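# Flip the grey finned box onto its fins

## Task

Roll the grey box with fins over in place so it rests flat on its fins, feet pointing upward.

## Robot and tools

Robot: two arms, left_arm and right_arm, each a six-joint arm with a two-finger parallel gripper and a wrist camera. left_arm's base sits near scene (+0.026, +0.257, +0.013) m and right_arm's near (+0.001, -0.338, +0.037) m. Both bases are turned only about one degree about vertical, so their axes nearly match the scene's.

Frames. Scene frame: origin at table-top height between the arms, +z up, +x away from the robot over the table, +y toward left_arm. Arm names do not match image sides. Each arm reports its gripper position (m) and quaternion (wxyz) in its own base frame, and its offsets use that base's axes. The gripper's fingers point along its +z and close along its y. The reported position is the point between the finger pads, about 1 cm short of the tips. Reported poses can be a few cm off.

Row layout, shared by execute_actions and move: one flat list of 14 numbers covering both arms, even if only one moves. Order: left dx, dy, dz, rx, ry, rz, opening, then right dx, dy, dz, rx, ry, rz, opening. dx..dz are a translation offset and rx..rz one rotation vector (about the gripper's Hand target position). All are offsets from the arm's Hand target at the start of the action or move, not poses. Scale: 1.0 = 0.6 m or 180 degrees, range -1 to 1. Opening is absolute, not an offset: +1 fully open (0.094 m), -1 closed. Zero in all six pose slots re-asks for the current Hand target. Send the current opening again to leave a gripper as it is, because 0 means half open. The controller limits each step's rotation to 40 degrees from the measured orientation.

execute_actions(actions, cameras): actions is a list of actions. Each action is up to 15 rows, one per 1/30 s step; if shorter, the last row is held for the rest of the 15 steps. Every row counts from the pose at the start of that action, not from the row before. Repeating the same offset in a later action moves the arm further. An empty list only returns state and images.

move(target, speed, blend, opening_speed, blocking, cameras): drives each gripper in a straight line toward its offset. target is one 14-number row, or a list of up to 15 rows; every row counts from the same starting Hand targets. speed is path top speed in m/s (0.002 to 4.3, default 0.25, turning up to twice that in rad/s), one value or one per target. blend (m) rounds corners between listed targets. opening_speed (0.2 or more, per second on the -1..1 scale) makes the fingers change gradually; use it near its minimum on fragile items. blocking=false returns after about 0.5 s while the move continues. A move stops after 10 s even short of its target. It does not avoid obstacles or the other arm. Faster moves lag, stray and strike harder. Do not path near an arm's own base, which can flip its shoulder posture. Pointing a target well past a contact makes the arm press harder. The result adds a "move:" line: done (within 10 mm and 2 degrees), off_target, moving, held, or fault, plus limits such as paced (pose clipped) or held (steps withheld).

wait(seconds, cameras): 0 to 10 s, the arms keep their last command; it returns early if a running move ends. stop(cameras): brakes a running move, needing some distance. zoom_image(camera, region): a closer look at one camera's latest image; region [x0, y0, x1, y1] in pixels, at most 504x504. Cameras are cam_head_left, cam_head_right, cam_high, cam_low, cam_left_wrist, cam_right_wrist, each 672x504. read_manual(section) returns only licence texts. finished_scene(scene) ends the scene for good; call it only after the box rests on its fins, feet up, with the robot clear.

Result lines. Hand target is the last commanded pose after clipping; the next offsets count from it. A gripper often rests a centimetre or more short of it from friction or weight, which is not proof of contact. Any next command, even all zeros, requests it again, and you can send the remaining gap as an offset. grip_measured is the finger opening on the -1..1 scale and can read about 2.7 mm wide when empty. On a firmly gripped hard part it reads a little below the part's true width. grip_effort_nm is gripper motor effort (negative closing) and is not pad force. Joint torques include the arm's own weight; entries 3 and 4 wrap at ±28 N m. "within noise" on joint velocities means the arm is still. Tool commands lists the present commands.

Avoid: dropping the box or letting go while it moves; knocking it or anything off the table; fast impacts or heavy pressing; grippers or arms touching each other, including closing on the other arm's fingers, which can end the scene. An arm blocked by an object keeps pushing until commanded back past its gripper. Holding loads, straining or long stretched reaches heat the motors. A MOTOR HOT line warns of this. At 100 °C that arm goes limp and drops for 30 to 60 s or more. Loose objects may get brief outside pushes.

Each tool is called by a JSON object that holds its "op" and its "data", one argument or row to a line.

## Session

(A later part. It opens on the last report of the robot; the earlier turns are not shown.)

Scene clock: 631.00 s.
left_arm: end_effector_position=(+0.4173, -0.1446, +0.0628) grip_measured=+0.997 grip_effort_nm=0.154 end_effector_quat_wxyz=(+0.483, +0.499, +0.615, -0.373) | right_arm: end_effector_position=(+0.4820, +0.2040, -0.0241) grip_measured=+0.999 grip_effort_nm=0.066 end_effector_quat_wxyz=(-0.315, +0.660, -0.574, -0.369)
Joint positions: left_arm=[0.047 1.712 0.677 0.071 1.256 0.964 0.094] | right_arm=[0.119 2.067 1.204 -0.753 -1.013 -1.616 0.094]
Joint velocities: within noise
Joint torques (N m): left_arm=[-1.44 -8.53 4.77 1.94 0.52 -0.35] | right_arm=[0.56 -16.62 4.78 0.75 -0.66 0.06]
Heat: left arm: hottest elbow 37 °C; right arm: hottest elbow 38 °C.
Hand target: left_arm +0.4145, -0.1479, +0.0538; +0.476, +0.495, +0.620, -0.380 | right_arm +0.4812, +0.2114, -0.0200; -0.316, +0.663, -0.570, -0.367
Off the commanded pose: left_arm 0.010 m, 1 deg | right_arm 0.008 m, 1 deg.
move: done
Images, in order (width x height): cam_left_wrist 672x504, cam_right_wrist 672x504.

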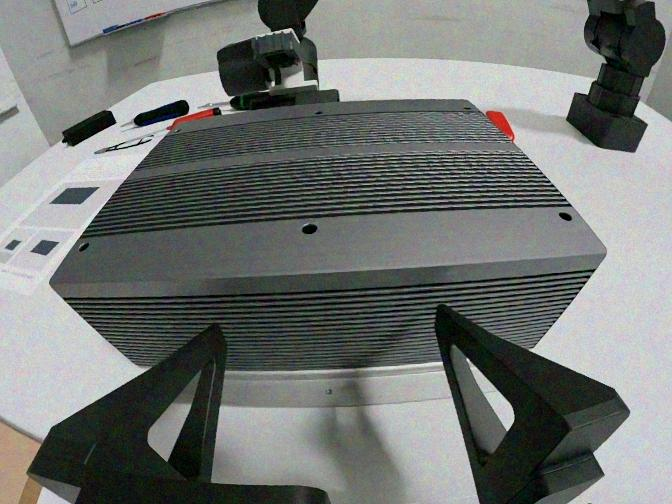

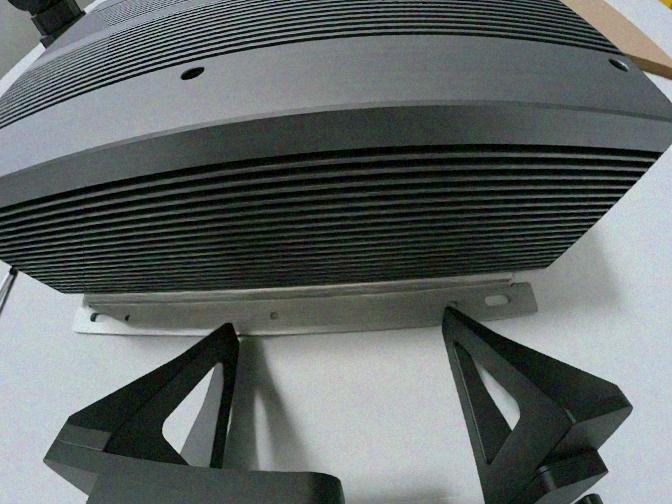

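{"op": "move", "data": {
  "target": [0.0045,-0.0195,0,0,0,0,1,-0.0022,0.0145,0,0,0,0,1],
  "speed": 0.05,
  "cameras": ["cam_left_wrist","cam_right_wrist"]
}}

{"op": "move", "data": {
  "target": [0.0045,-0.0195,0,0,0,0,1,0,0,0,0,0,0,1],
  "speed": 0.05,
  "cameras": ["cam_left_wrist","cam_right_wrist"]
}}

Scene clock: 648.07 s.
left_arm: end_effector_position=(+0.4198, -0.1490, +0.0636) grip_measured=+0.998 grip_effort_nm=0.144 end_effector_quat_wxyz=(+0.486, +0.495, +0.618, -0.370) | right_arm: end_effector_position=(+0.4824, +0.2056, -0.0238) grip_measured=+0.999 grip_effort_nm=0.066 end_effector_quat_wxyz=(-0.316, +0.654, -0.580, -0.368)
Joint positions: left_arm=[0.034 1.712 0.665 0.149 1.24 0.896 0.094] | right_arm=[0.122 2.062 1.195 -0.725 -1.013 -1.581 0.094]
Joint velocities: within noise
Joint torques (N m): left_arm=[-2.96 -8.18 5.19 2.11 0.38 -0.39] | right_arm=[2.14 -16.56 4.89 1.06 -0.69 0.1]
Heat: left arm: hottest elbow 36 °C; right arm: hottest elbow 37 °C.
Hand target: left_arm +0.4171, -0.1596, +0.0537; +0.475, +0.495, +0.620, -0.380 | right_arm +0.4798, +0.2202, -0.0200; -0.316, +0.663, -0.570, -0.368
Off the commanded pose: left_arm 0.015 m, 2 deg | right_arm 0.015 m, 2 deg.
move: off_target (left_arm, right_arm)
Images, in order (width x height): cam_left_wrist 672x504, cam_right_wrist 672x504.

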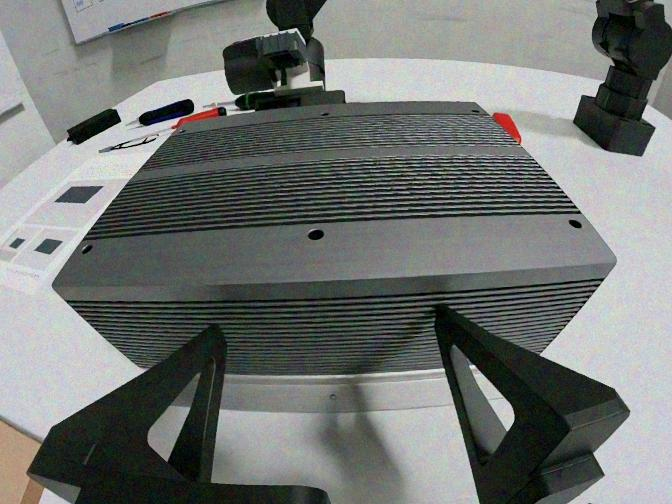

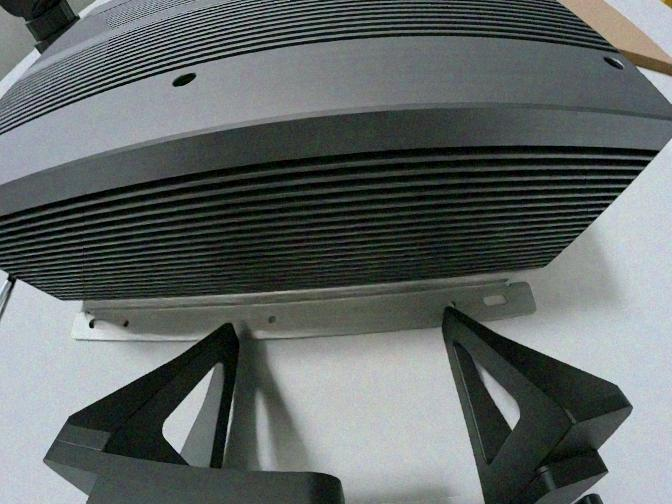

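Scene clock: 649.20 s.
left_arm: end_effector_position=(+0.4199, -0.1485, +0.0631) grip_measured=+0.998 grip_effort_nm=0.144 end_effector_quat_wxyz=(+0.488, +0.485, +0.624, -0.369) | right_arm: end_effector_position=(+0.4825, +0.2056, -0.0238) grip_measured=+0.999 grip_effort_nm=0.066 end_effector_quat_wxyz=(-0.316, +0.654, -0.580, -0.368)
Joint positions: left_arm=[0.034 1.713 0.649 0.213 1.232 0.835 0.094] | right_arm=[0.122 2.062 1.195 -0.725 -1.013 -1.58 0.094]
Joint velocities: within noise
Joint torques (N m): left_arm=[-5.54 -7.65 5.9 2.63 -0.07 -0.46] | right_arm=[1.96 -16.85 4.96 0.73 -0.69 0.06]
Heat: left arm: hottest elbow 36 °C; right arm: hottest elbow 37 °C.
Hand target: left_arm +0.4199, -0.1713, +0.0539; +0.476, +0.495, +0.620, -0.380 | right_arm +0.4799, +0.2202, -0.0200; -0.316, +0.663, -0.570, -0.367
Off the commanded pose: left_arm 0.025 m, 2 deg | right_arm 0.015 m, 2 deg.
move: off_target (left_arm, right_arm)
Images, in order (width x height): cam_left_wrist 672x504, cam_right_wrist 672x504.

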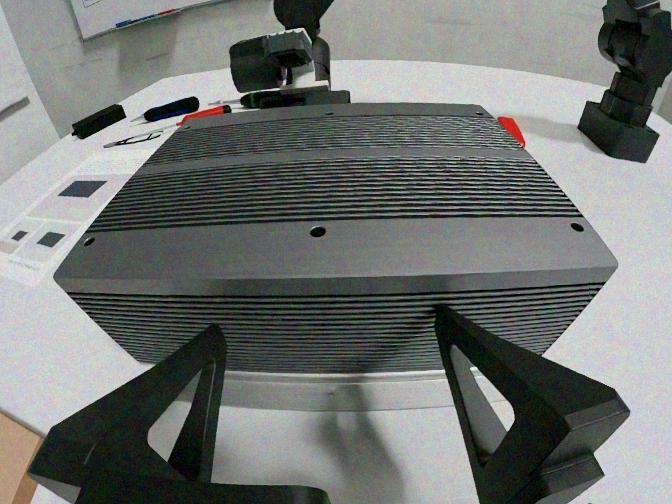

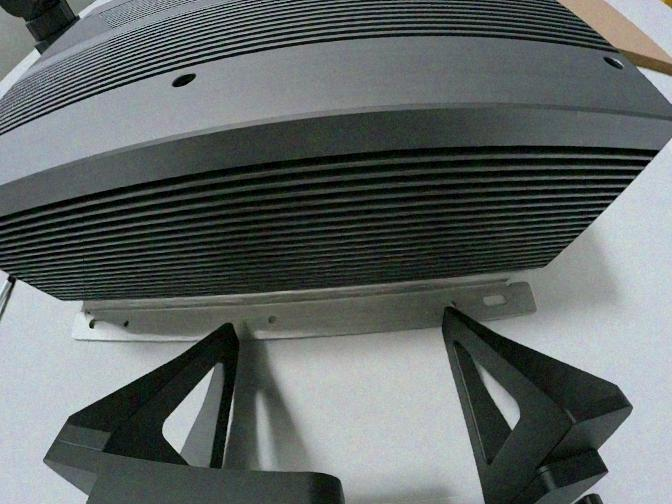

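{"op": "move", "data": {
  "target": [0.007,-0.03,0.05,0,0,0,1,0,0,0,0,0,0,1],
  "speed": 0.05,
  "cameras": ["cam_left_wrist","cam_right_wrist","cam_low"]
}}

Scene clock: 655.00 s.
left_arm: end_effector_position=(+0.4204, -0.1565, +0.0624) grip_measured=+0.998 grip_effort_nm=0.139 end_effector_quat_wxyz=(+0.471, +0.472, +0.646, -0.371) | right_arm: end_effector_position=(+0.4851, +0.2047, -0.0232) grip_measured=+0.999 grip_effort_nm=0.061 end_effector_quat_wxyz=(-0.315, +0.652, -0.586, -0.364)
Joint positions: left_arm=[0.007 1.698 0.645 0.214 1.183 0.765 0.094] | right_arm=[0.121 2.058 1.195 -0.714 -1.004 -1.56 0.094]
Joint velocities: within noise
Joint torques (N m): left_arm=[-7.24 -12.34 7.02 2.51 0.7 -0.63] | right_arm=[2.37 -16.26 4.96 0.49 -1.03 -0.11]
Heat: left arm: hottest elbow 36 °C; right arm: hottest elbow 37 °C.
Hand target: left_arm +0.4241, -0.1893, +0.0839; +0.476, +0.495, +0.620, -0.380 | right_arm +0.4798, +0.2201, -0.0201; -0.316, +0.663, -0.570, -0.368
Off the commanded pose: left_arm 0.039 m, 4 deg | right_arm 0.017 m, 2 deg.
move: off_target (left_arm, right_arm)
Images, in order (width x height): cam_low 672x504, cam_left_wrist 672x504, cam_right_wrist 672x504.

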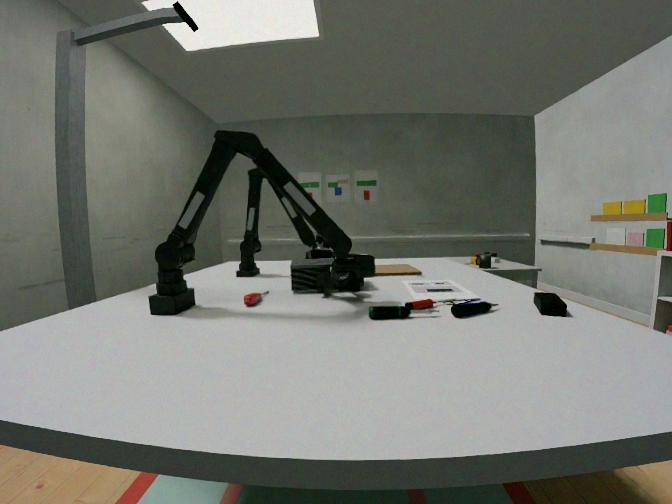

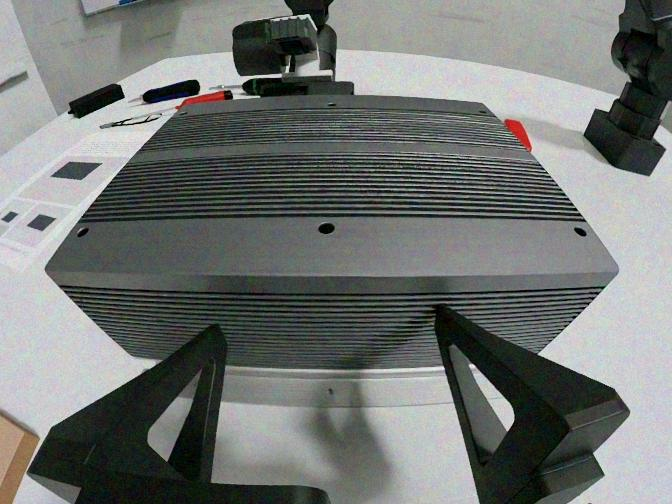

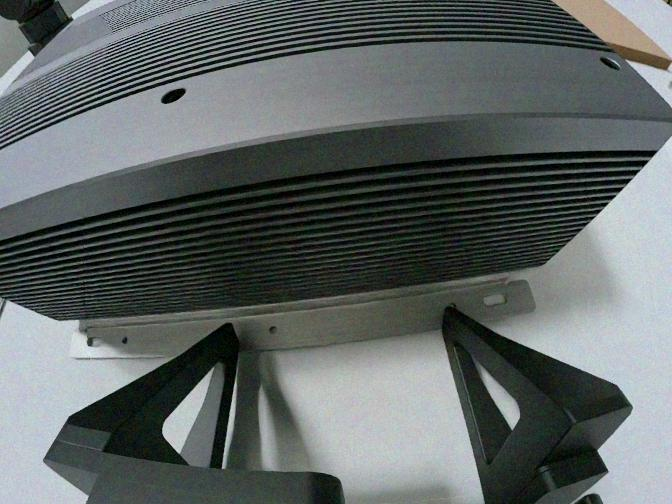

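{"op": "move", "data": {
  "target": [
    [-0.009,0.04,-0.05,0,0,0,1,0.006,-0.04,0.005,0,0,0,1],
    [-0.009,0.04,-0.05,0,0,0,1,0.006,-0.04,-0.014,0,0,0,1],
    [-0.009,0.04,-0.05,0,0,0,1,-0.005,0.035,-0.014,0,0,0,1]
  ],
  "speed": 0.08,
  "cameras": ["cam_left_wrist","cam_right_wrist"]
}}

Scene clock: 669.67 s.
left_arm: end_effector_position=(+0.4151, -0.1590, +0.0616) grip_measured=+0.998 grip_effort_nm=0.134 end_effector_quat_wxyz=(+0.479, +0.487, +0.625, -0.378) | right_arm: end_effector_position=(+0.4842, +0.2135, -0.0222) grip_measured=+0.999 grip_effort_nm=0.051 end_effector_quat_wxyz=(-0.323, +0.655, -0.581, -0.359)
Joint positions: left_arm=[0.008 1.712 0.645 0.214 1.225 0.817 0.094] | right_arm=[0.138 2.048 1.177 -0.658 -1.007 -1.529 0.094]
Joint velocities: within noise
Joint torques (N m): left_arm=[-2.08 -7.41 6.37 1.66 0.55 -0.04] | right_arm=[3.49 -14.21 5.12 1.76 -0.92 0.29]
Heat: left arm: hottest elbow 37 °C; right arm: hottest elbow 37 °C.
Hand target: left_arm +0.4186, -0.1653, +0.0538; +0.476, +0.495, +0.620, -0.380 | right_arm +0.4768, +0.2412, -0.0283; -0.316, +0.663, -0.570, -0.368
Off the commanded pose: left_arm 0.011 m, 1 deg | right_arm 0.029 m, 2 deg.
move: off_target (left_arm, right_arm)
Images, in order (width x height): cam_left_wrist 672x504, cam_right_wrist 672x504.

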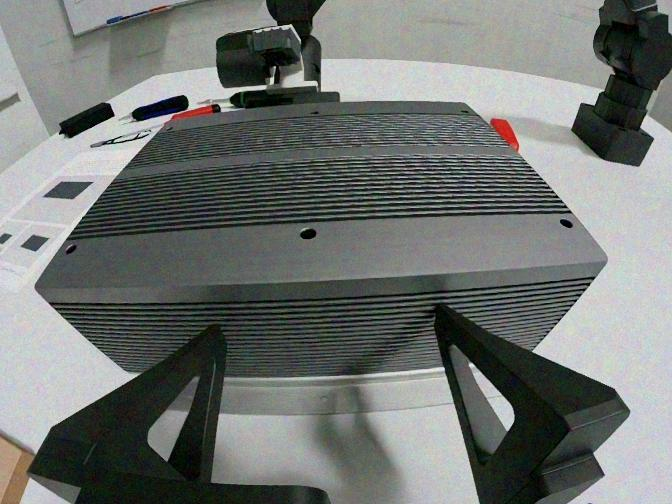

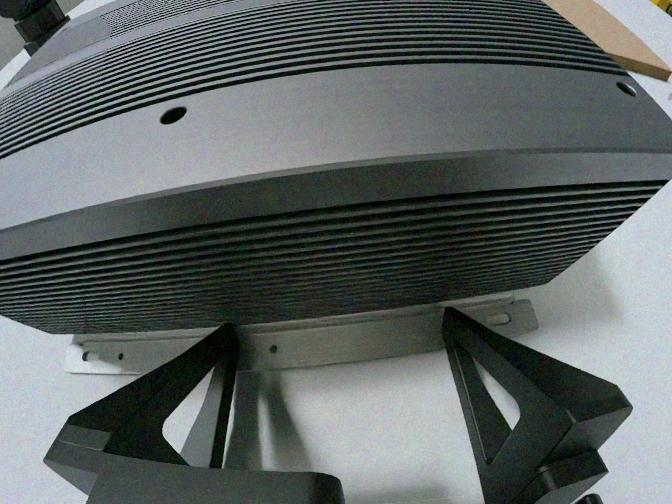

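{"op": "move", "data": {
  "target": [
    [0.009,-0.04,0,0,0,0,1,-0.003,0.02,0.008,0,0,0,1],
    [0.011,-0.05,0.08,0,0,0,1,-0.003,0.02,0.008,0,0,0,1]
  ],
  "speed": 0.06,
  "cameras": ["cam_left_wrist","cam_right_wrist","cam_low"]
}}

Scene clock: 680.73 s.
left_arm: end_effector_position=(+0.4196, -0.1560, +0.0633) grip_measured=+0.998 grip_effort_nm=0.129 end_effector_quat_wxyz=(+0.465, +0.465, +0.660, -0.363) | right_arm: end_effector_position=(+0.4845, +0.2128, -0.0222) grip_measured=+0.999 grip_effort_nm=0.046 end_effector_quat_wxyz=(-0.324, +0.651, -0.588, -0.354)
Joint positions: left_arm=[0.003 1.676 0.636 0.203 1.15 0.741 0.094] | right_arm=[0.138 2.039 1.164 -0.629 -0.999 -1.498 0.094]
Joint velocities: within noise
Joint torques (N m): left_arm=[-8 -14.45 8.35 1.81 1.67 -0.67] | right_arm=[5.71 -14.39 5.39 1.94 -1.14 0.42]
Heat: left arm: hottest elbow 37 °C; right arm: hottest elbow 36 °C.
Hand target: left_arm +0.4252, -0.1953, +0.1018; +0.476, +0.495, +0.620, -0.380 | right_arm +0.4750, +0.2532, -0.0236; -0.316, +0.663, -0.570, -0.368
Off the commanded pose: left_arm 0.055 m, 6 deg | right_arm 0.041 m, 3 deg.
move: off_target (left_arm, right_arm)
Images, in order (width x height): cam_low 672x504, cam_left_wrist 672x504, cam_right_wrist 672x504.

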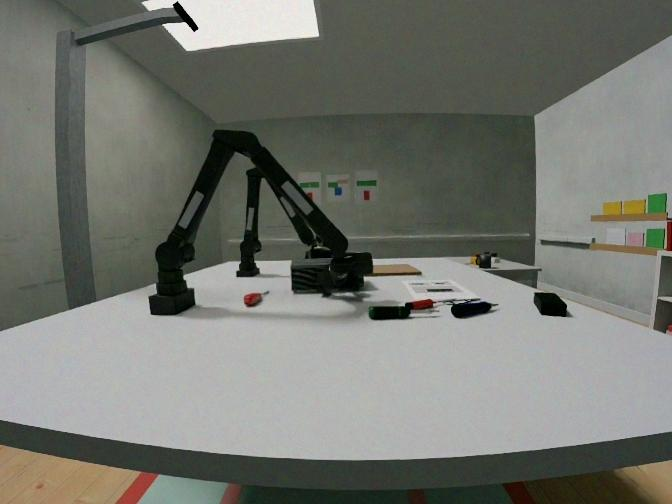

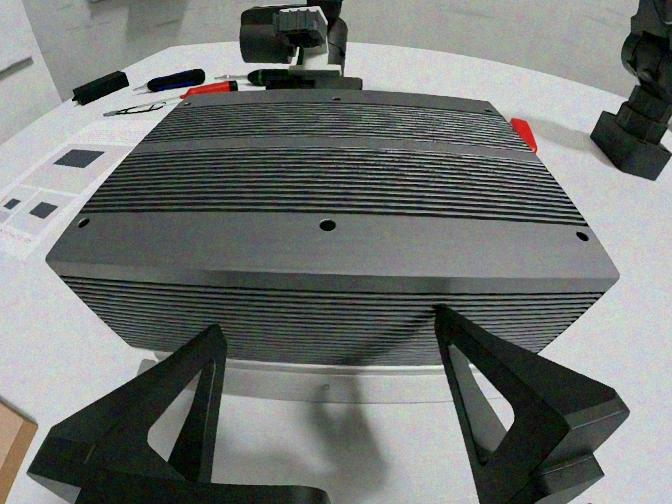

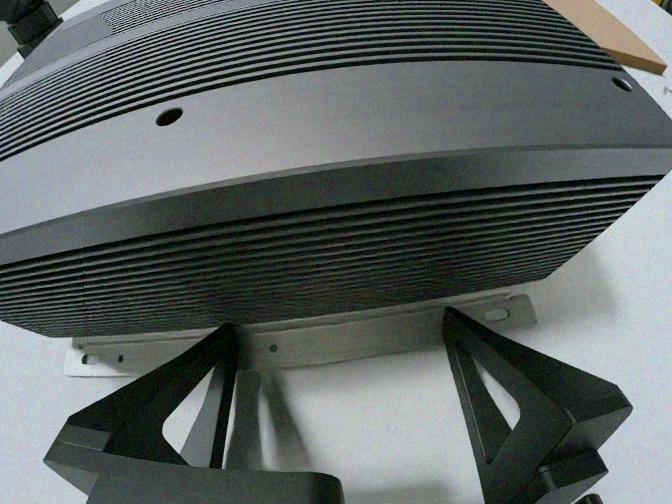

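{"op": "move", "data": {
  "target": [0.011,-0.05,0.06,0,0,0,1,-0.003,0.03,0.0,0,0,0,1],
  "speed": 0.06,
  "cameras": ["cam_left_wrist","cam_right_wrist"]
}}

Scene clock: 688.33 s.
left_arm: end_effector_position=(+0.4176, -0.1717, +0.0973) grip_measured=+0.998 grip_effort_nm=0.134 end_effector_quat_wxyz=(+0.460, +0.455, +0.668, -0.368) | right_arm: end_effector_position=(+0.4942, +0.2101, -0.0211) grip_measured=+0.999 grip_effort_nm=0.042 end_effector_quat_wxyz=(-0.330, +0.650, -0.597, -0.335)
Joint positions: left_arm=[-0.04 1.571 0.636 0.166 1.114 0.638 0.094] | right_arm=[0.135 2.03 1.161 -0.579 -0.974 -1.456 0.094]
Joint velocities: within noise
Joint torques (N m): left_arm=[-10.46 -11.52 11.28 3.14 0.93 -0.76] | right_arm=[8 -14.74 5.07 1.74 -1.97 0.52]
Heat: left arm: hottest elbow 37 °C; right arm: hottest elbow 36 °C.
Hand target: left_arm +0.4319, -0.2252, +0.1377; +0.475, +0.495, +0.620, -0.380 | right_arm +0.4732, +0.2712, -0.0236; -0.316, +0.663, -0.570, -0.368
Off the commanded pose: left_arm 0.069 m, 8 deg | right_arm 0.065 m, 5 deg.
move: off_target (left_arm, right_arm)
Images, in order (width x height): cam_left_wrist 672x504, cam_right_wrist 672x504.

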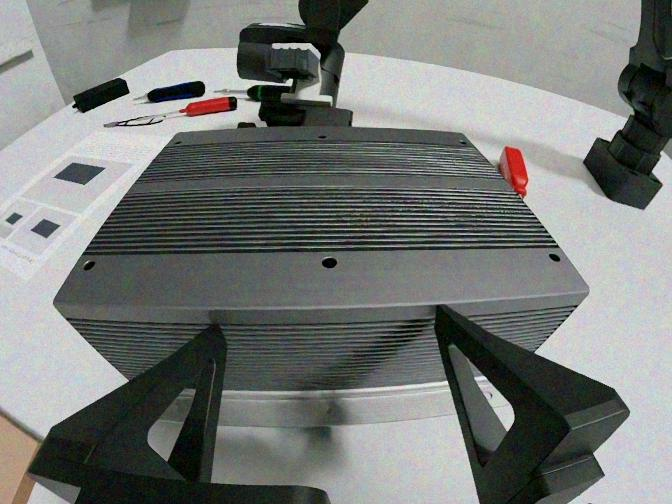

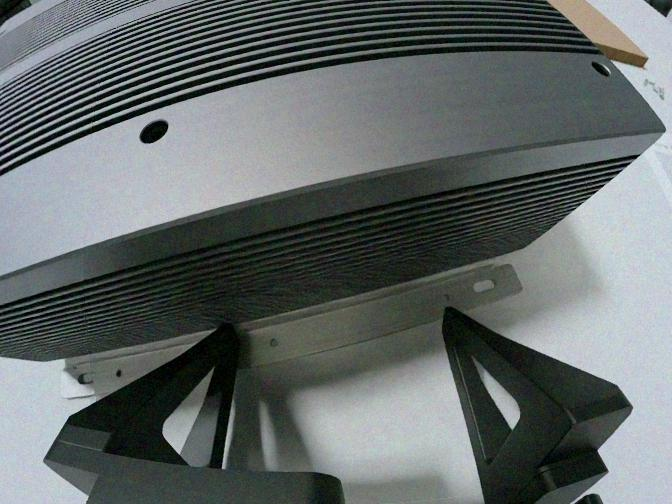

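{"op": "move", "data": {
  "target": [0.006,-0.03,0.07,0.054,0.012,0,1,0,0,0,0,0,0,1],
  "speed": 0.06,
  "cameras": ["cam_left_wrist","cam_right_wrist","cam_head_left"]
}}

Scene clock: 704.53 s.
left_arm: end_effector_position=(+0.4245, -0.2366, +0.1576) grip_measured=+0.998 grip_effort_nm=0.125 end_effector_quat_wxyz=(+0.403, +0.513, +0.675, -0.346) | right_arm: end_effector_position=(+0.4945, +0.2119, -0.0208) grip_measured=+0.999 grip_effort_nm=0.042 end_effector_quat_wxyz=(-0.331, +0.648, -0.598, -0.337)
Joint positions: left_arm=[-0.213 1.454 0.822 -0.236 0.961 0.708 0.094] | right_arm=[0.138 2.029 1.159 -0.568 -0.977 -1.443 0.094]
Joint velocities: within noise
Joint torques (N m): left_arm=[-1.55 -10.7 10.99 1.25 0.43 -0.03] | right_arm=[7.88 -15.09 5.09 1.52 -1.87 0.38]
Heat: left arm: hottest elbow 39 °C; right arm: hottest elbow 36 °C.
Hand target: left_arm +0.4354, -0.2434, +0.1799; +0.420, +0.526, +0.659, -0.336 | right_arm +0.4732, +0.2712, -0.0238; -0.316, +0.663, -0.570, -0.367
Off the commanded pose: left_arm 0.026 m, 3 deg | right_arm 0.063 m, 5 deg.
move: off_target (left_arm, right_arm)
Images, in order (width x height): cam_head_left 672x504, cam_left_wrist 672x504, cam_right_wrist 672x504.

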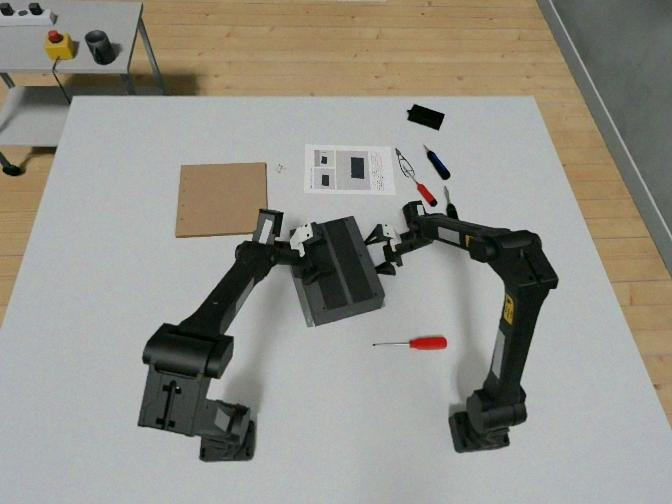

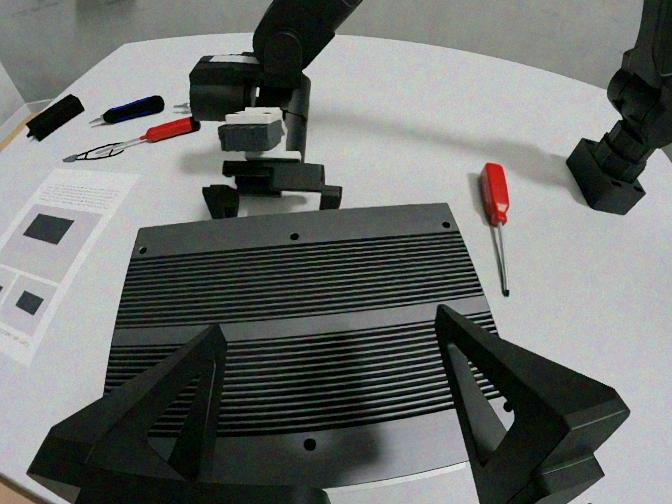

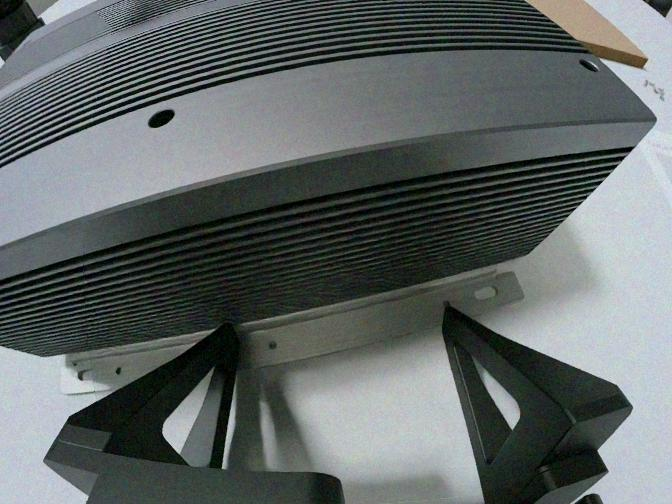

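{"op": "move", "data": {
  "target": [
    [-0.01,0.05,0.06,0,0,0,1,0.006,-0.1,0.02,0,0,0,1],
    [-0.04,0.17,0.0,-0.054,-0.012,0,1,0.015,-0.15,0.1,0,0,0,1]
  ],
  "speed": 0.2
}}

{"op": "zoom_image", "data": {
  "camera": "cam_head_left",
  "region": [270, 200, 400, 340]
}}

{"op": "zoom_image", "data": {
  "camera": "cam_low",
  "region": [270, 240, 390, 310]
}}

Scene clock: 771.40 s.
left_arm: end_effector_position=(+0.4082, -0.1441, +0.1867) grip_measured=+0.998 grip_effort_nm=0.125 end_effector_quat_wxyz=(+0.480, +0.498, +0.617, -0.377) | right_arm: end_effector_position=(+0.4673, +0.1840, +0.0259) grip_measured=+0.999 grip_effort_nm=0.042 end_effector_quat_wxyz=(-0.303, +0.658, -0.576, -0.378)
Joint positions: left_arm=[0.049 1.389 0.767 -0.362 1.259 0.975 0.094] | right_arm=[0.083 1.964 1.201 -0.957 -1.006 -1.705 0.094]
Joint velocities: within noise
Joint torques (N m): left_arm=[-0.26 -6.3 8.1 0.96 0.75 -0.03] | right_arm=[-1.26 -15.56 7.84 -0.14 -0.76 -0.16]
Heat: left arm: hottest elbow 42 °C; right arm: hottest elbow 36 °C.
Hand target: left_arm +0.4114, -0.1412, +0.1799; +0.476, +0.495, +0.620, -0.380 | right_arm +0.4823, +0.1811, +0.0364; -0.316, +0.663, -0.570, -0.367
Off the commanded pose: left_arm 0.008 m, 1 deg | right_arm 0.018 m, 2 deg.
move: off_target (right_arm)

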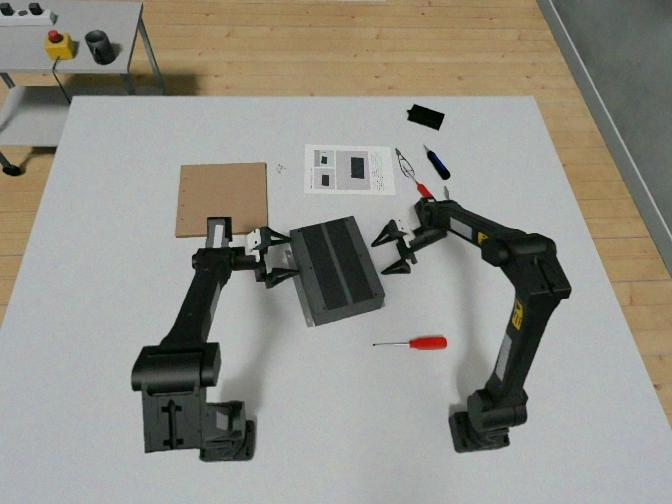

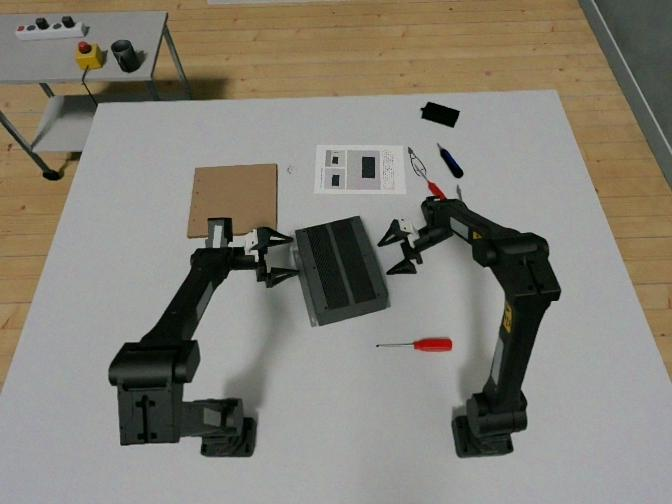

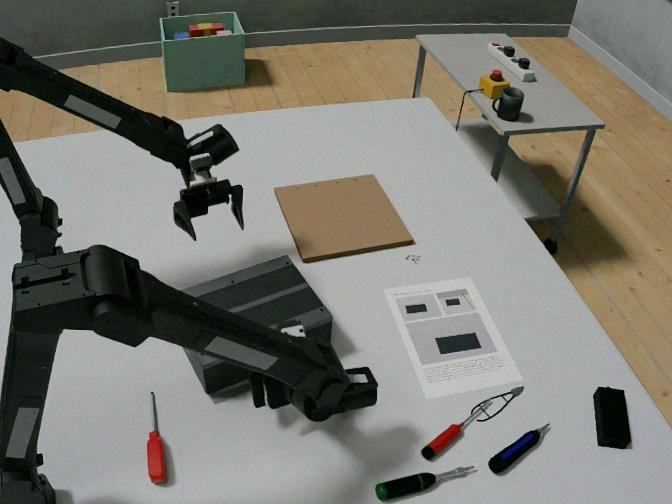

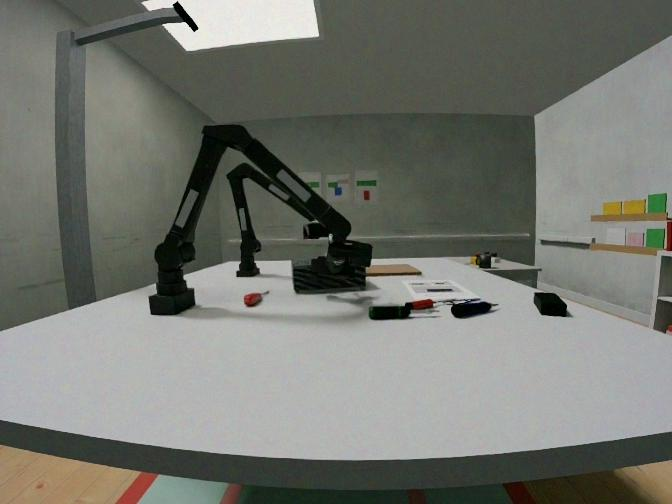

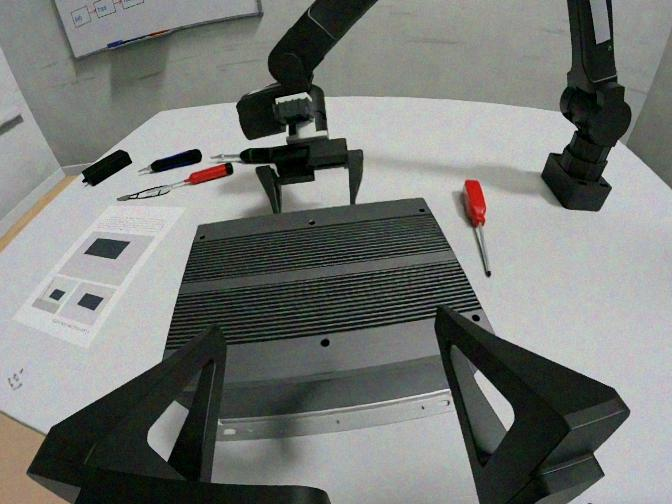

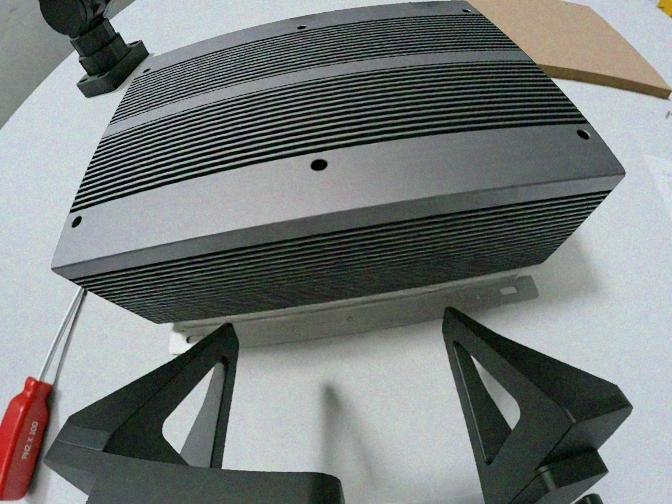

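Scaled by 3.600.

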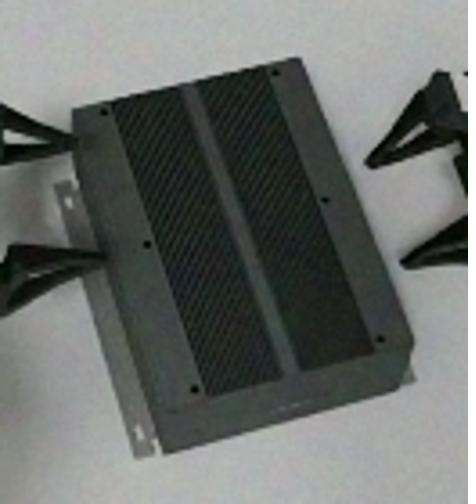

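Scaled by 4.200.

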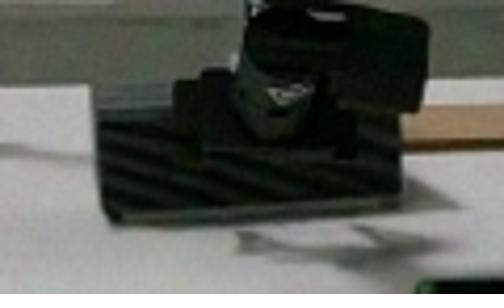

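{"op": "move", "data": {
  "target": [
    [0.03,0.11,-0.08,-0.0715,0.233,0.07,-0.15,0.07,-0.08,0.06,-0.003,0.235,-0.0816,-0.15],
    [0.0433,0.0712,-0.245,-0.143,0.4667,0.1405,-0.15,0.1065,-0.02,-0.024,-0.0063,0.4715,-0.1632,-0.15]
  ],
  "blend": [0.03,0],
  "cameras": ["cam_head_left","cam_left_wrist","cam_right_wrist"]
}}

Scene clock: 855.33 s.
left_arm: end_effector_position=(+0.4402, -0.0939, +0.0408) grip_measured=-0.147 grip_effort_nm=-0.115 end_effector_quat_wxyz=(+0.108, -0.118, +0.767, -0.621) | right_arm: end_effector_position=(+0.5388, +0.1621, +0.0202) grip_measured=-0.148 grip_effort_nm=-0.095 end_effector_quat_wxyz=(-0.071, -0.089, +0.775, +0.622)
Joint positions: left_arm=[0.169 1.825 0.702 0.189 1.313 -0.632 0.04] | right_arm=[-0.002 2.348 1.655 -1.676 -1.255 -0.825 0.04]
Joint velocities: within noise
Joint torques (N m): left_arm=[-1.79 -9.88 4.23 2 0.49 -0.23] | right_arm=[0.62 -19.25 7.61 -1.11 -0.66 -0.06]
Heat: left arm: hottest elbow 40 °C; right arm: hottest elbow 41 °C.
Hand target: left_arm +0.4373, -0.0987, +0.0327; +0.099, -0.123, +0.767, -0.622 | right_arm +0.5462, +0.1692, +0.0221; -0.078, -0.096, +0.771, +0.625
Off the commanded pose: left_arm 0.010 m, 1 deg | right_arm 0.010 m, 1 deg.
joint sent to its limit (right arm) — joint 4 (wrist pitch), lower limit. The joint targets still meet the commanded pose.
move: done
Images, in order (width x height): cam_head_left 672x504, cam_left_wrist 672x504, cam_right_wrist 672x504.

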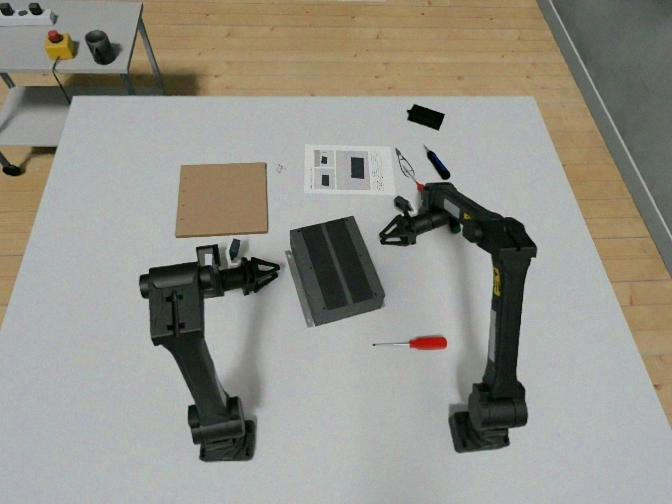

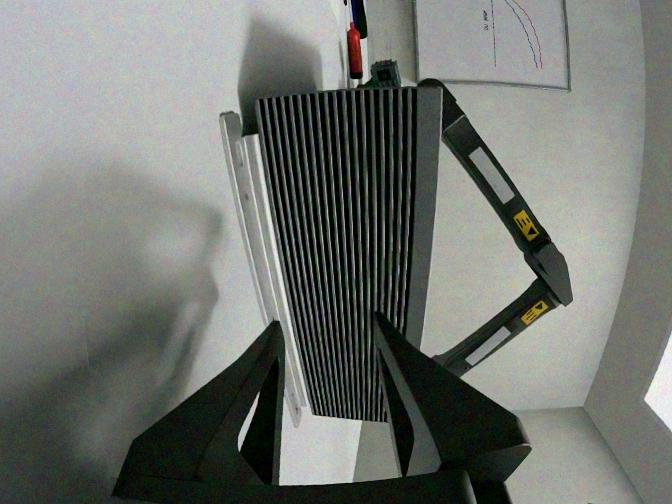

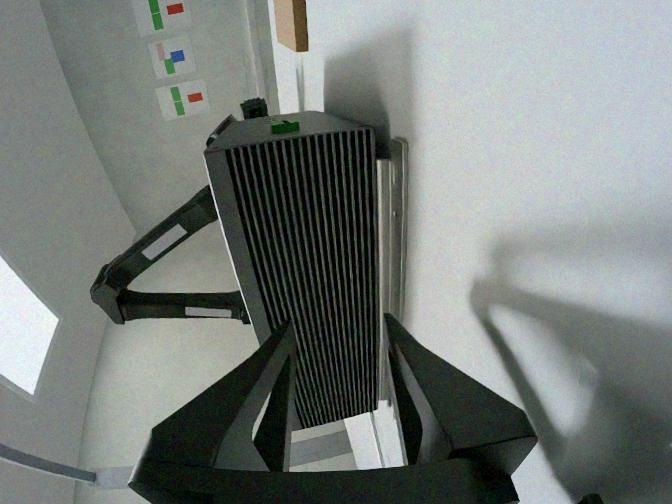

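{"op": "move", "data": {
  "target": [0.0234,-0.0713,0,0,0,0,-0.15,-0.0225,0.0889,0,0,0,0,-0.15],
  "speed": 0.06,
  "cameras": ["cam_head_left","cam_left_wrist","cam_right_wrist"]
}}

Scene clock: 893.70 s.
left_arm: end_effector_position=(+0.4552, -0.1377, +0.0446) grip_measured=-0.147 grip_effort_nm=-0.115 end_effector_quat_wxyz=(+0.111, -0.114, +0.767, -0.622) | right_arm: end_effector_position=(+0.5316, +0.2162, +0.0118) grip_measured=-0.148 grip_effort_nm=-0.100 end_effector_quat_wxyz=(-0.083, -0.087, +0.771, +0.625)
Joint positions: left_arm=[0.055 1.851 0.689 0.503 1.234 -0.91 0.04] | right_arm=[0.093 2.328 1.607 -1.476 -1.315 -0.622 0.04]
Joint velocities: within noise
Joint torques (N m): left_arm=[-1.38 -9.41 4.16 2.39 0.34 -0.23] | right_arm=[-0.03 -21.66 5.35 -0.01 -0.75 -0.02]
Heat: left arm: hottest elbow 38 °C; right arm: hottest elbow 41 °C.
Hand target: left_arm +0.4514, -0.1414, +0.0328; +0.099, -0.123, +0.767, -0.622 | right_arm +0.5326, +0.2224, +0.0219; -0.078, -0.096, +0.771, +0.625
Off the commanded pose: left_arm 0.013 m, 2 deg | right_arm 0.012 m, 1 deg.
move: off_target (left_arm, right_arm)
Images, in order (width x height): cam_head_left 672x504, cam_left_wrist 672x504, cam_right_wrist 672x504.

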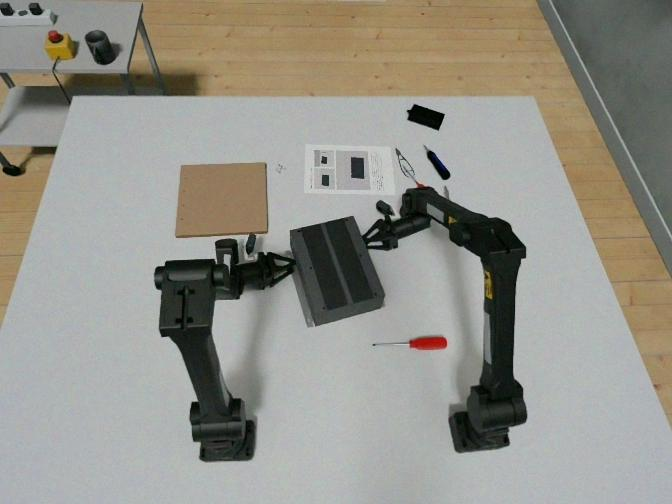

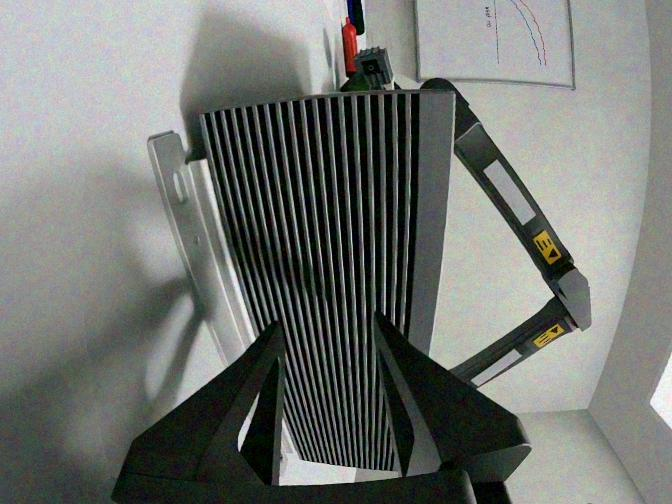

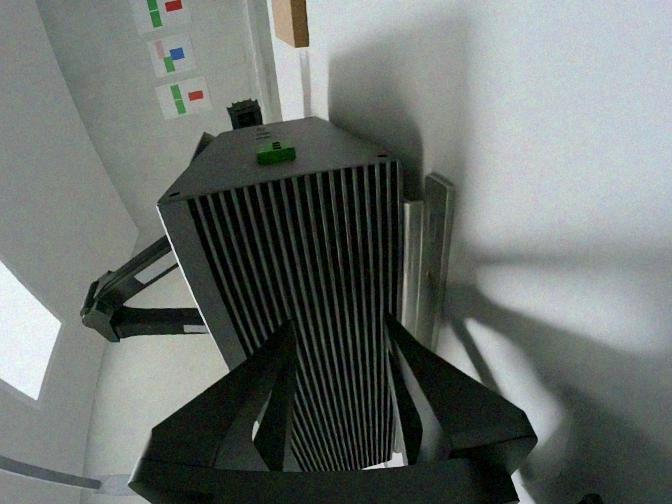

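{"op": "move", "data": {
  "target": [
    [0,0,0,0,0,0,-0.15,0,0,0.015,0,0,0,-0.15],
    [0.0187,-0.057,0,0,0,0,-0.15,-0.0147,0.0582,0.015,0,0,0,-0.15]
  ],
  "speed": 0.05,
  "cameras": ["cam_left_wrist","cam_right_wrist"]
}}

Scene clock: 901.07 s.
left_arm: end_effector_position=(+0.4581, -0.1459, +0.0438) grip_measured=-0.148 grip_effort_nm=-0.105 end_effector_quat_wxyz=(+0.117, -0.130, +0.763, -0.623) | right_arm: end_effector_position=(+0.5316, +0.2235, +0.0210) grip_measured=-0.149 grip_effort_nm=-0.076 end_effector_quat_wxyz=(-0.069, -0.071, +0.774, +0.625)
Joint positions: left_arm=[0.031 1.867 0.671 0.632 1.193 -1.021 0.04] | right_arm=[0.104 2.26 1.527 -1.265 -1.339 -0.419 0.04]
Joint velocities: within noise
Joint torques (N m): left_arm=[-6.59 -8.53 6.28 2.56 -0.77 -0.42] | right_arm=[4.95 -20.25 5.56 0.53 -1.05 0.06]
Heat: left arm: hottest elbow 38 °C; right arm: hottest elbow 40 °C.
Hand target: left_arm +0.4626, -0.1755, +0.0327; +0.099, -0.123, +0.767, -0.622 | right_arm +0.5238, +0.2573, +0.0309; -0.078, -0.096, +0.771, +0.625
Off the commanded pose: left_arm 0.032 m, 2 deg | right_arm 0.036 m, 3 deg.
move: off_target (left_arm, right_arm)
Images, in order (width x height): cam_left_wrist 672x504, cam_right_wrist 672x504.

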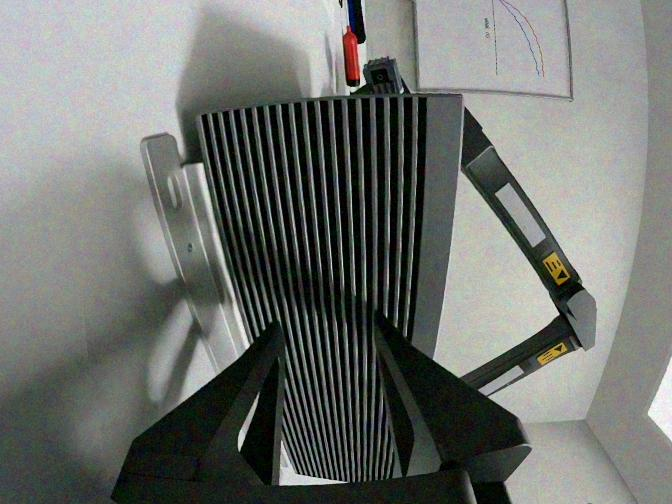

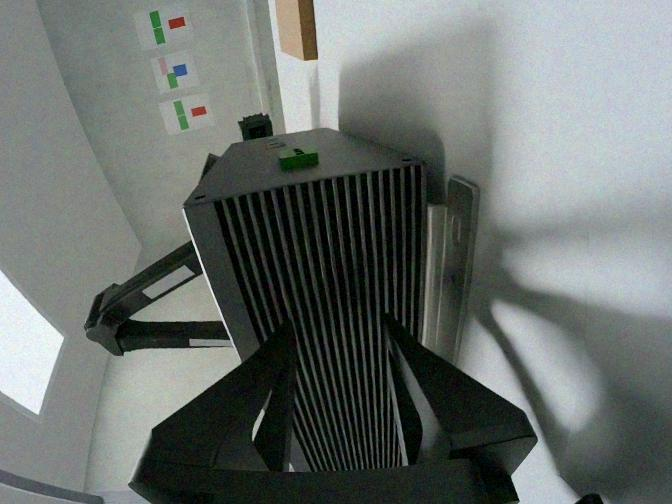

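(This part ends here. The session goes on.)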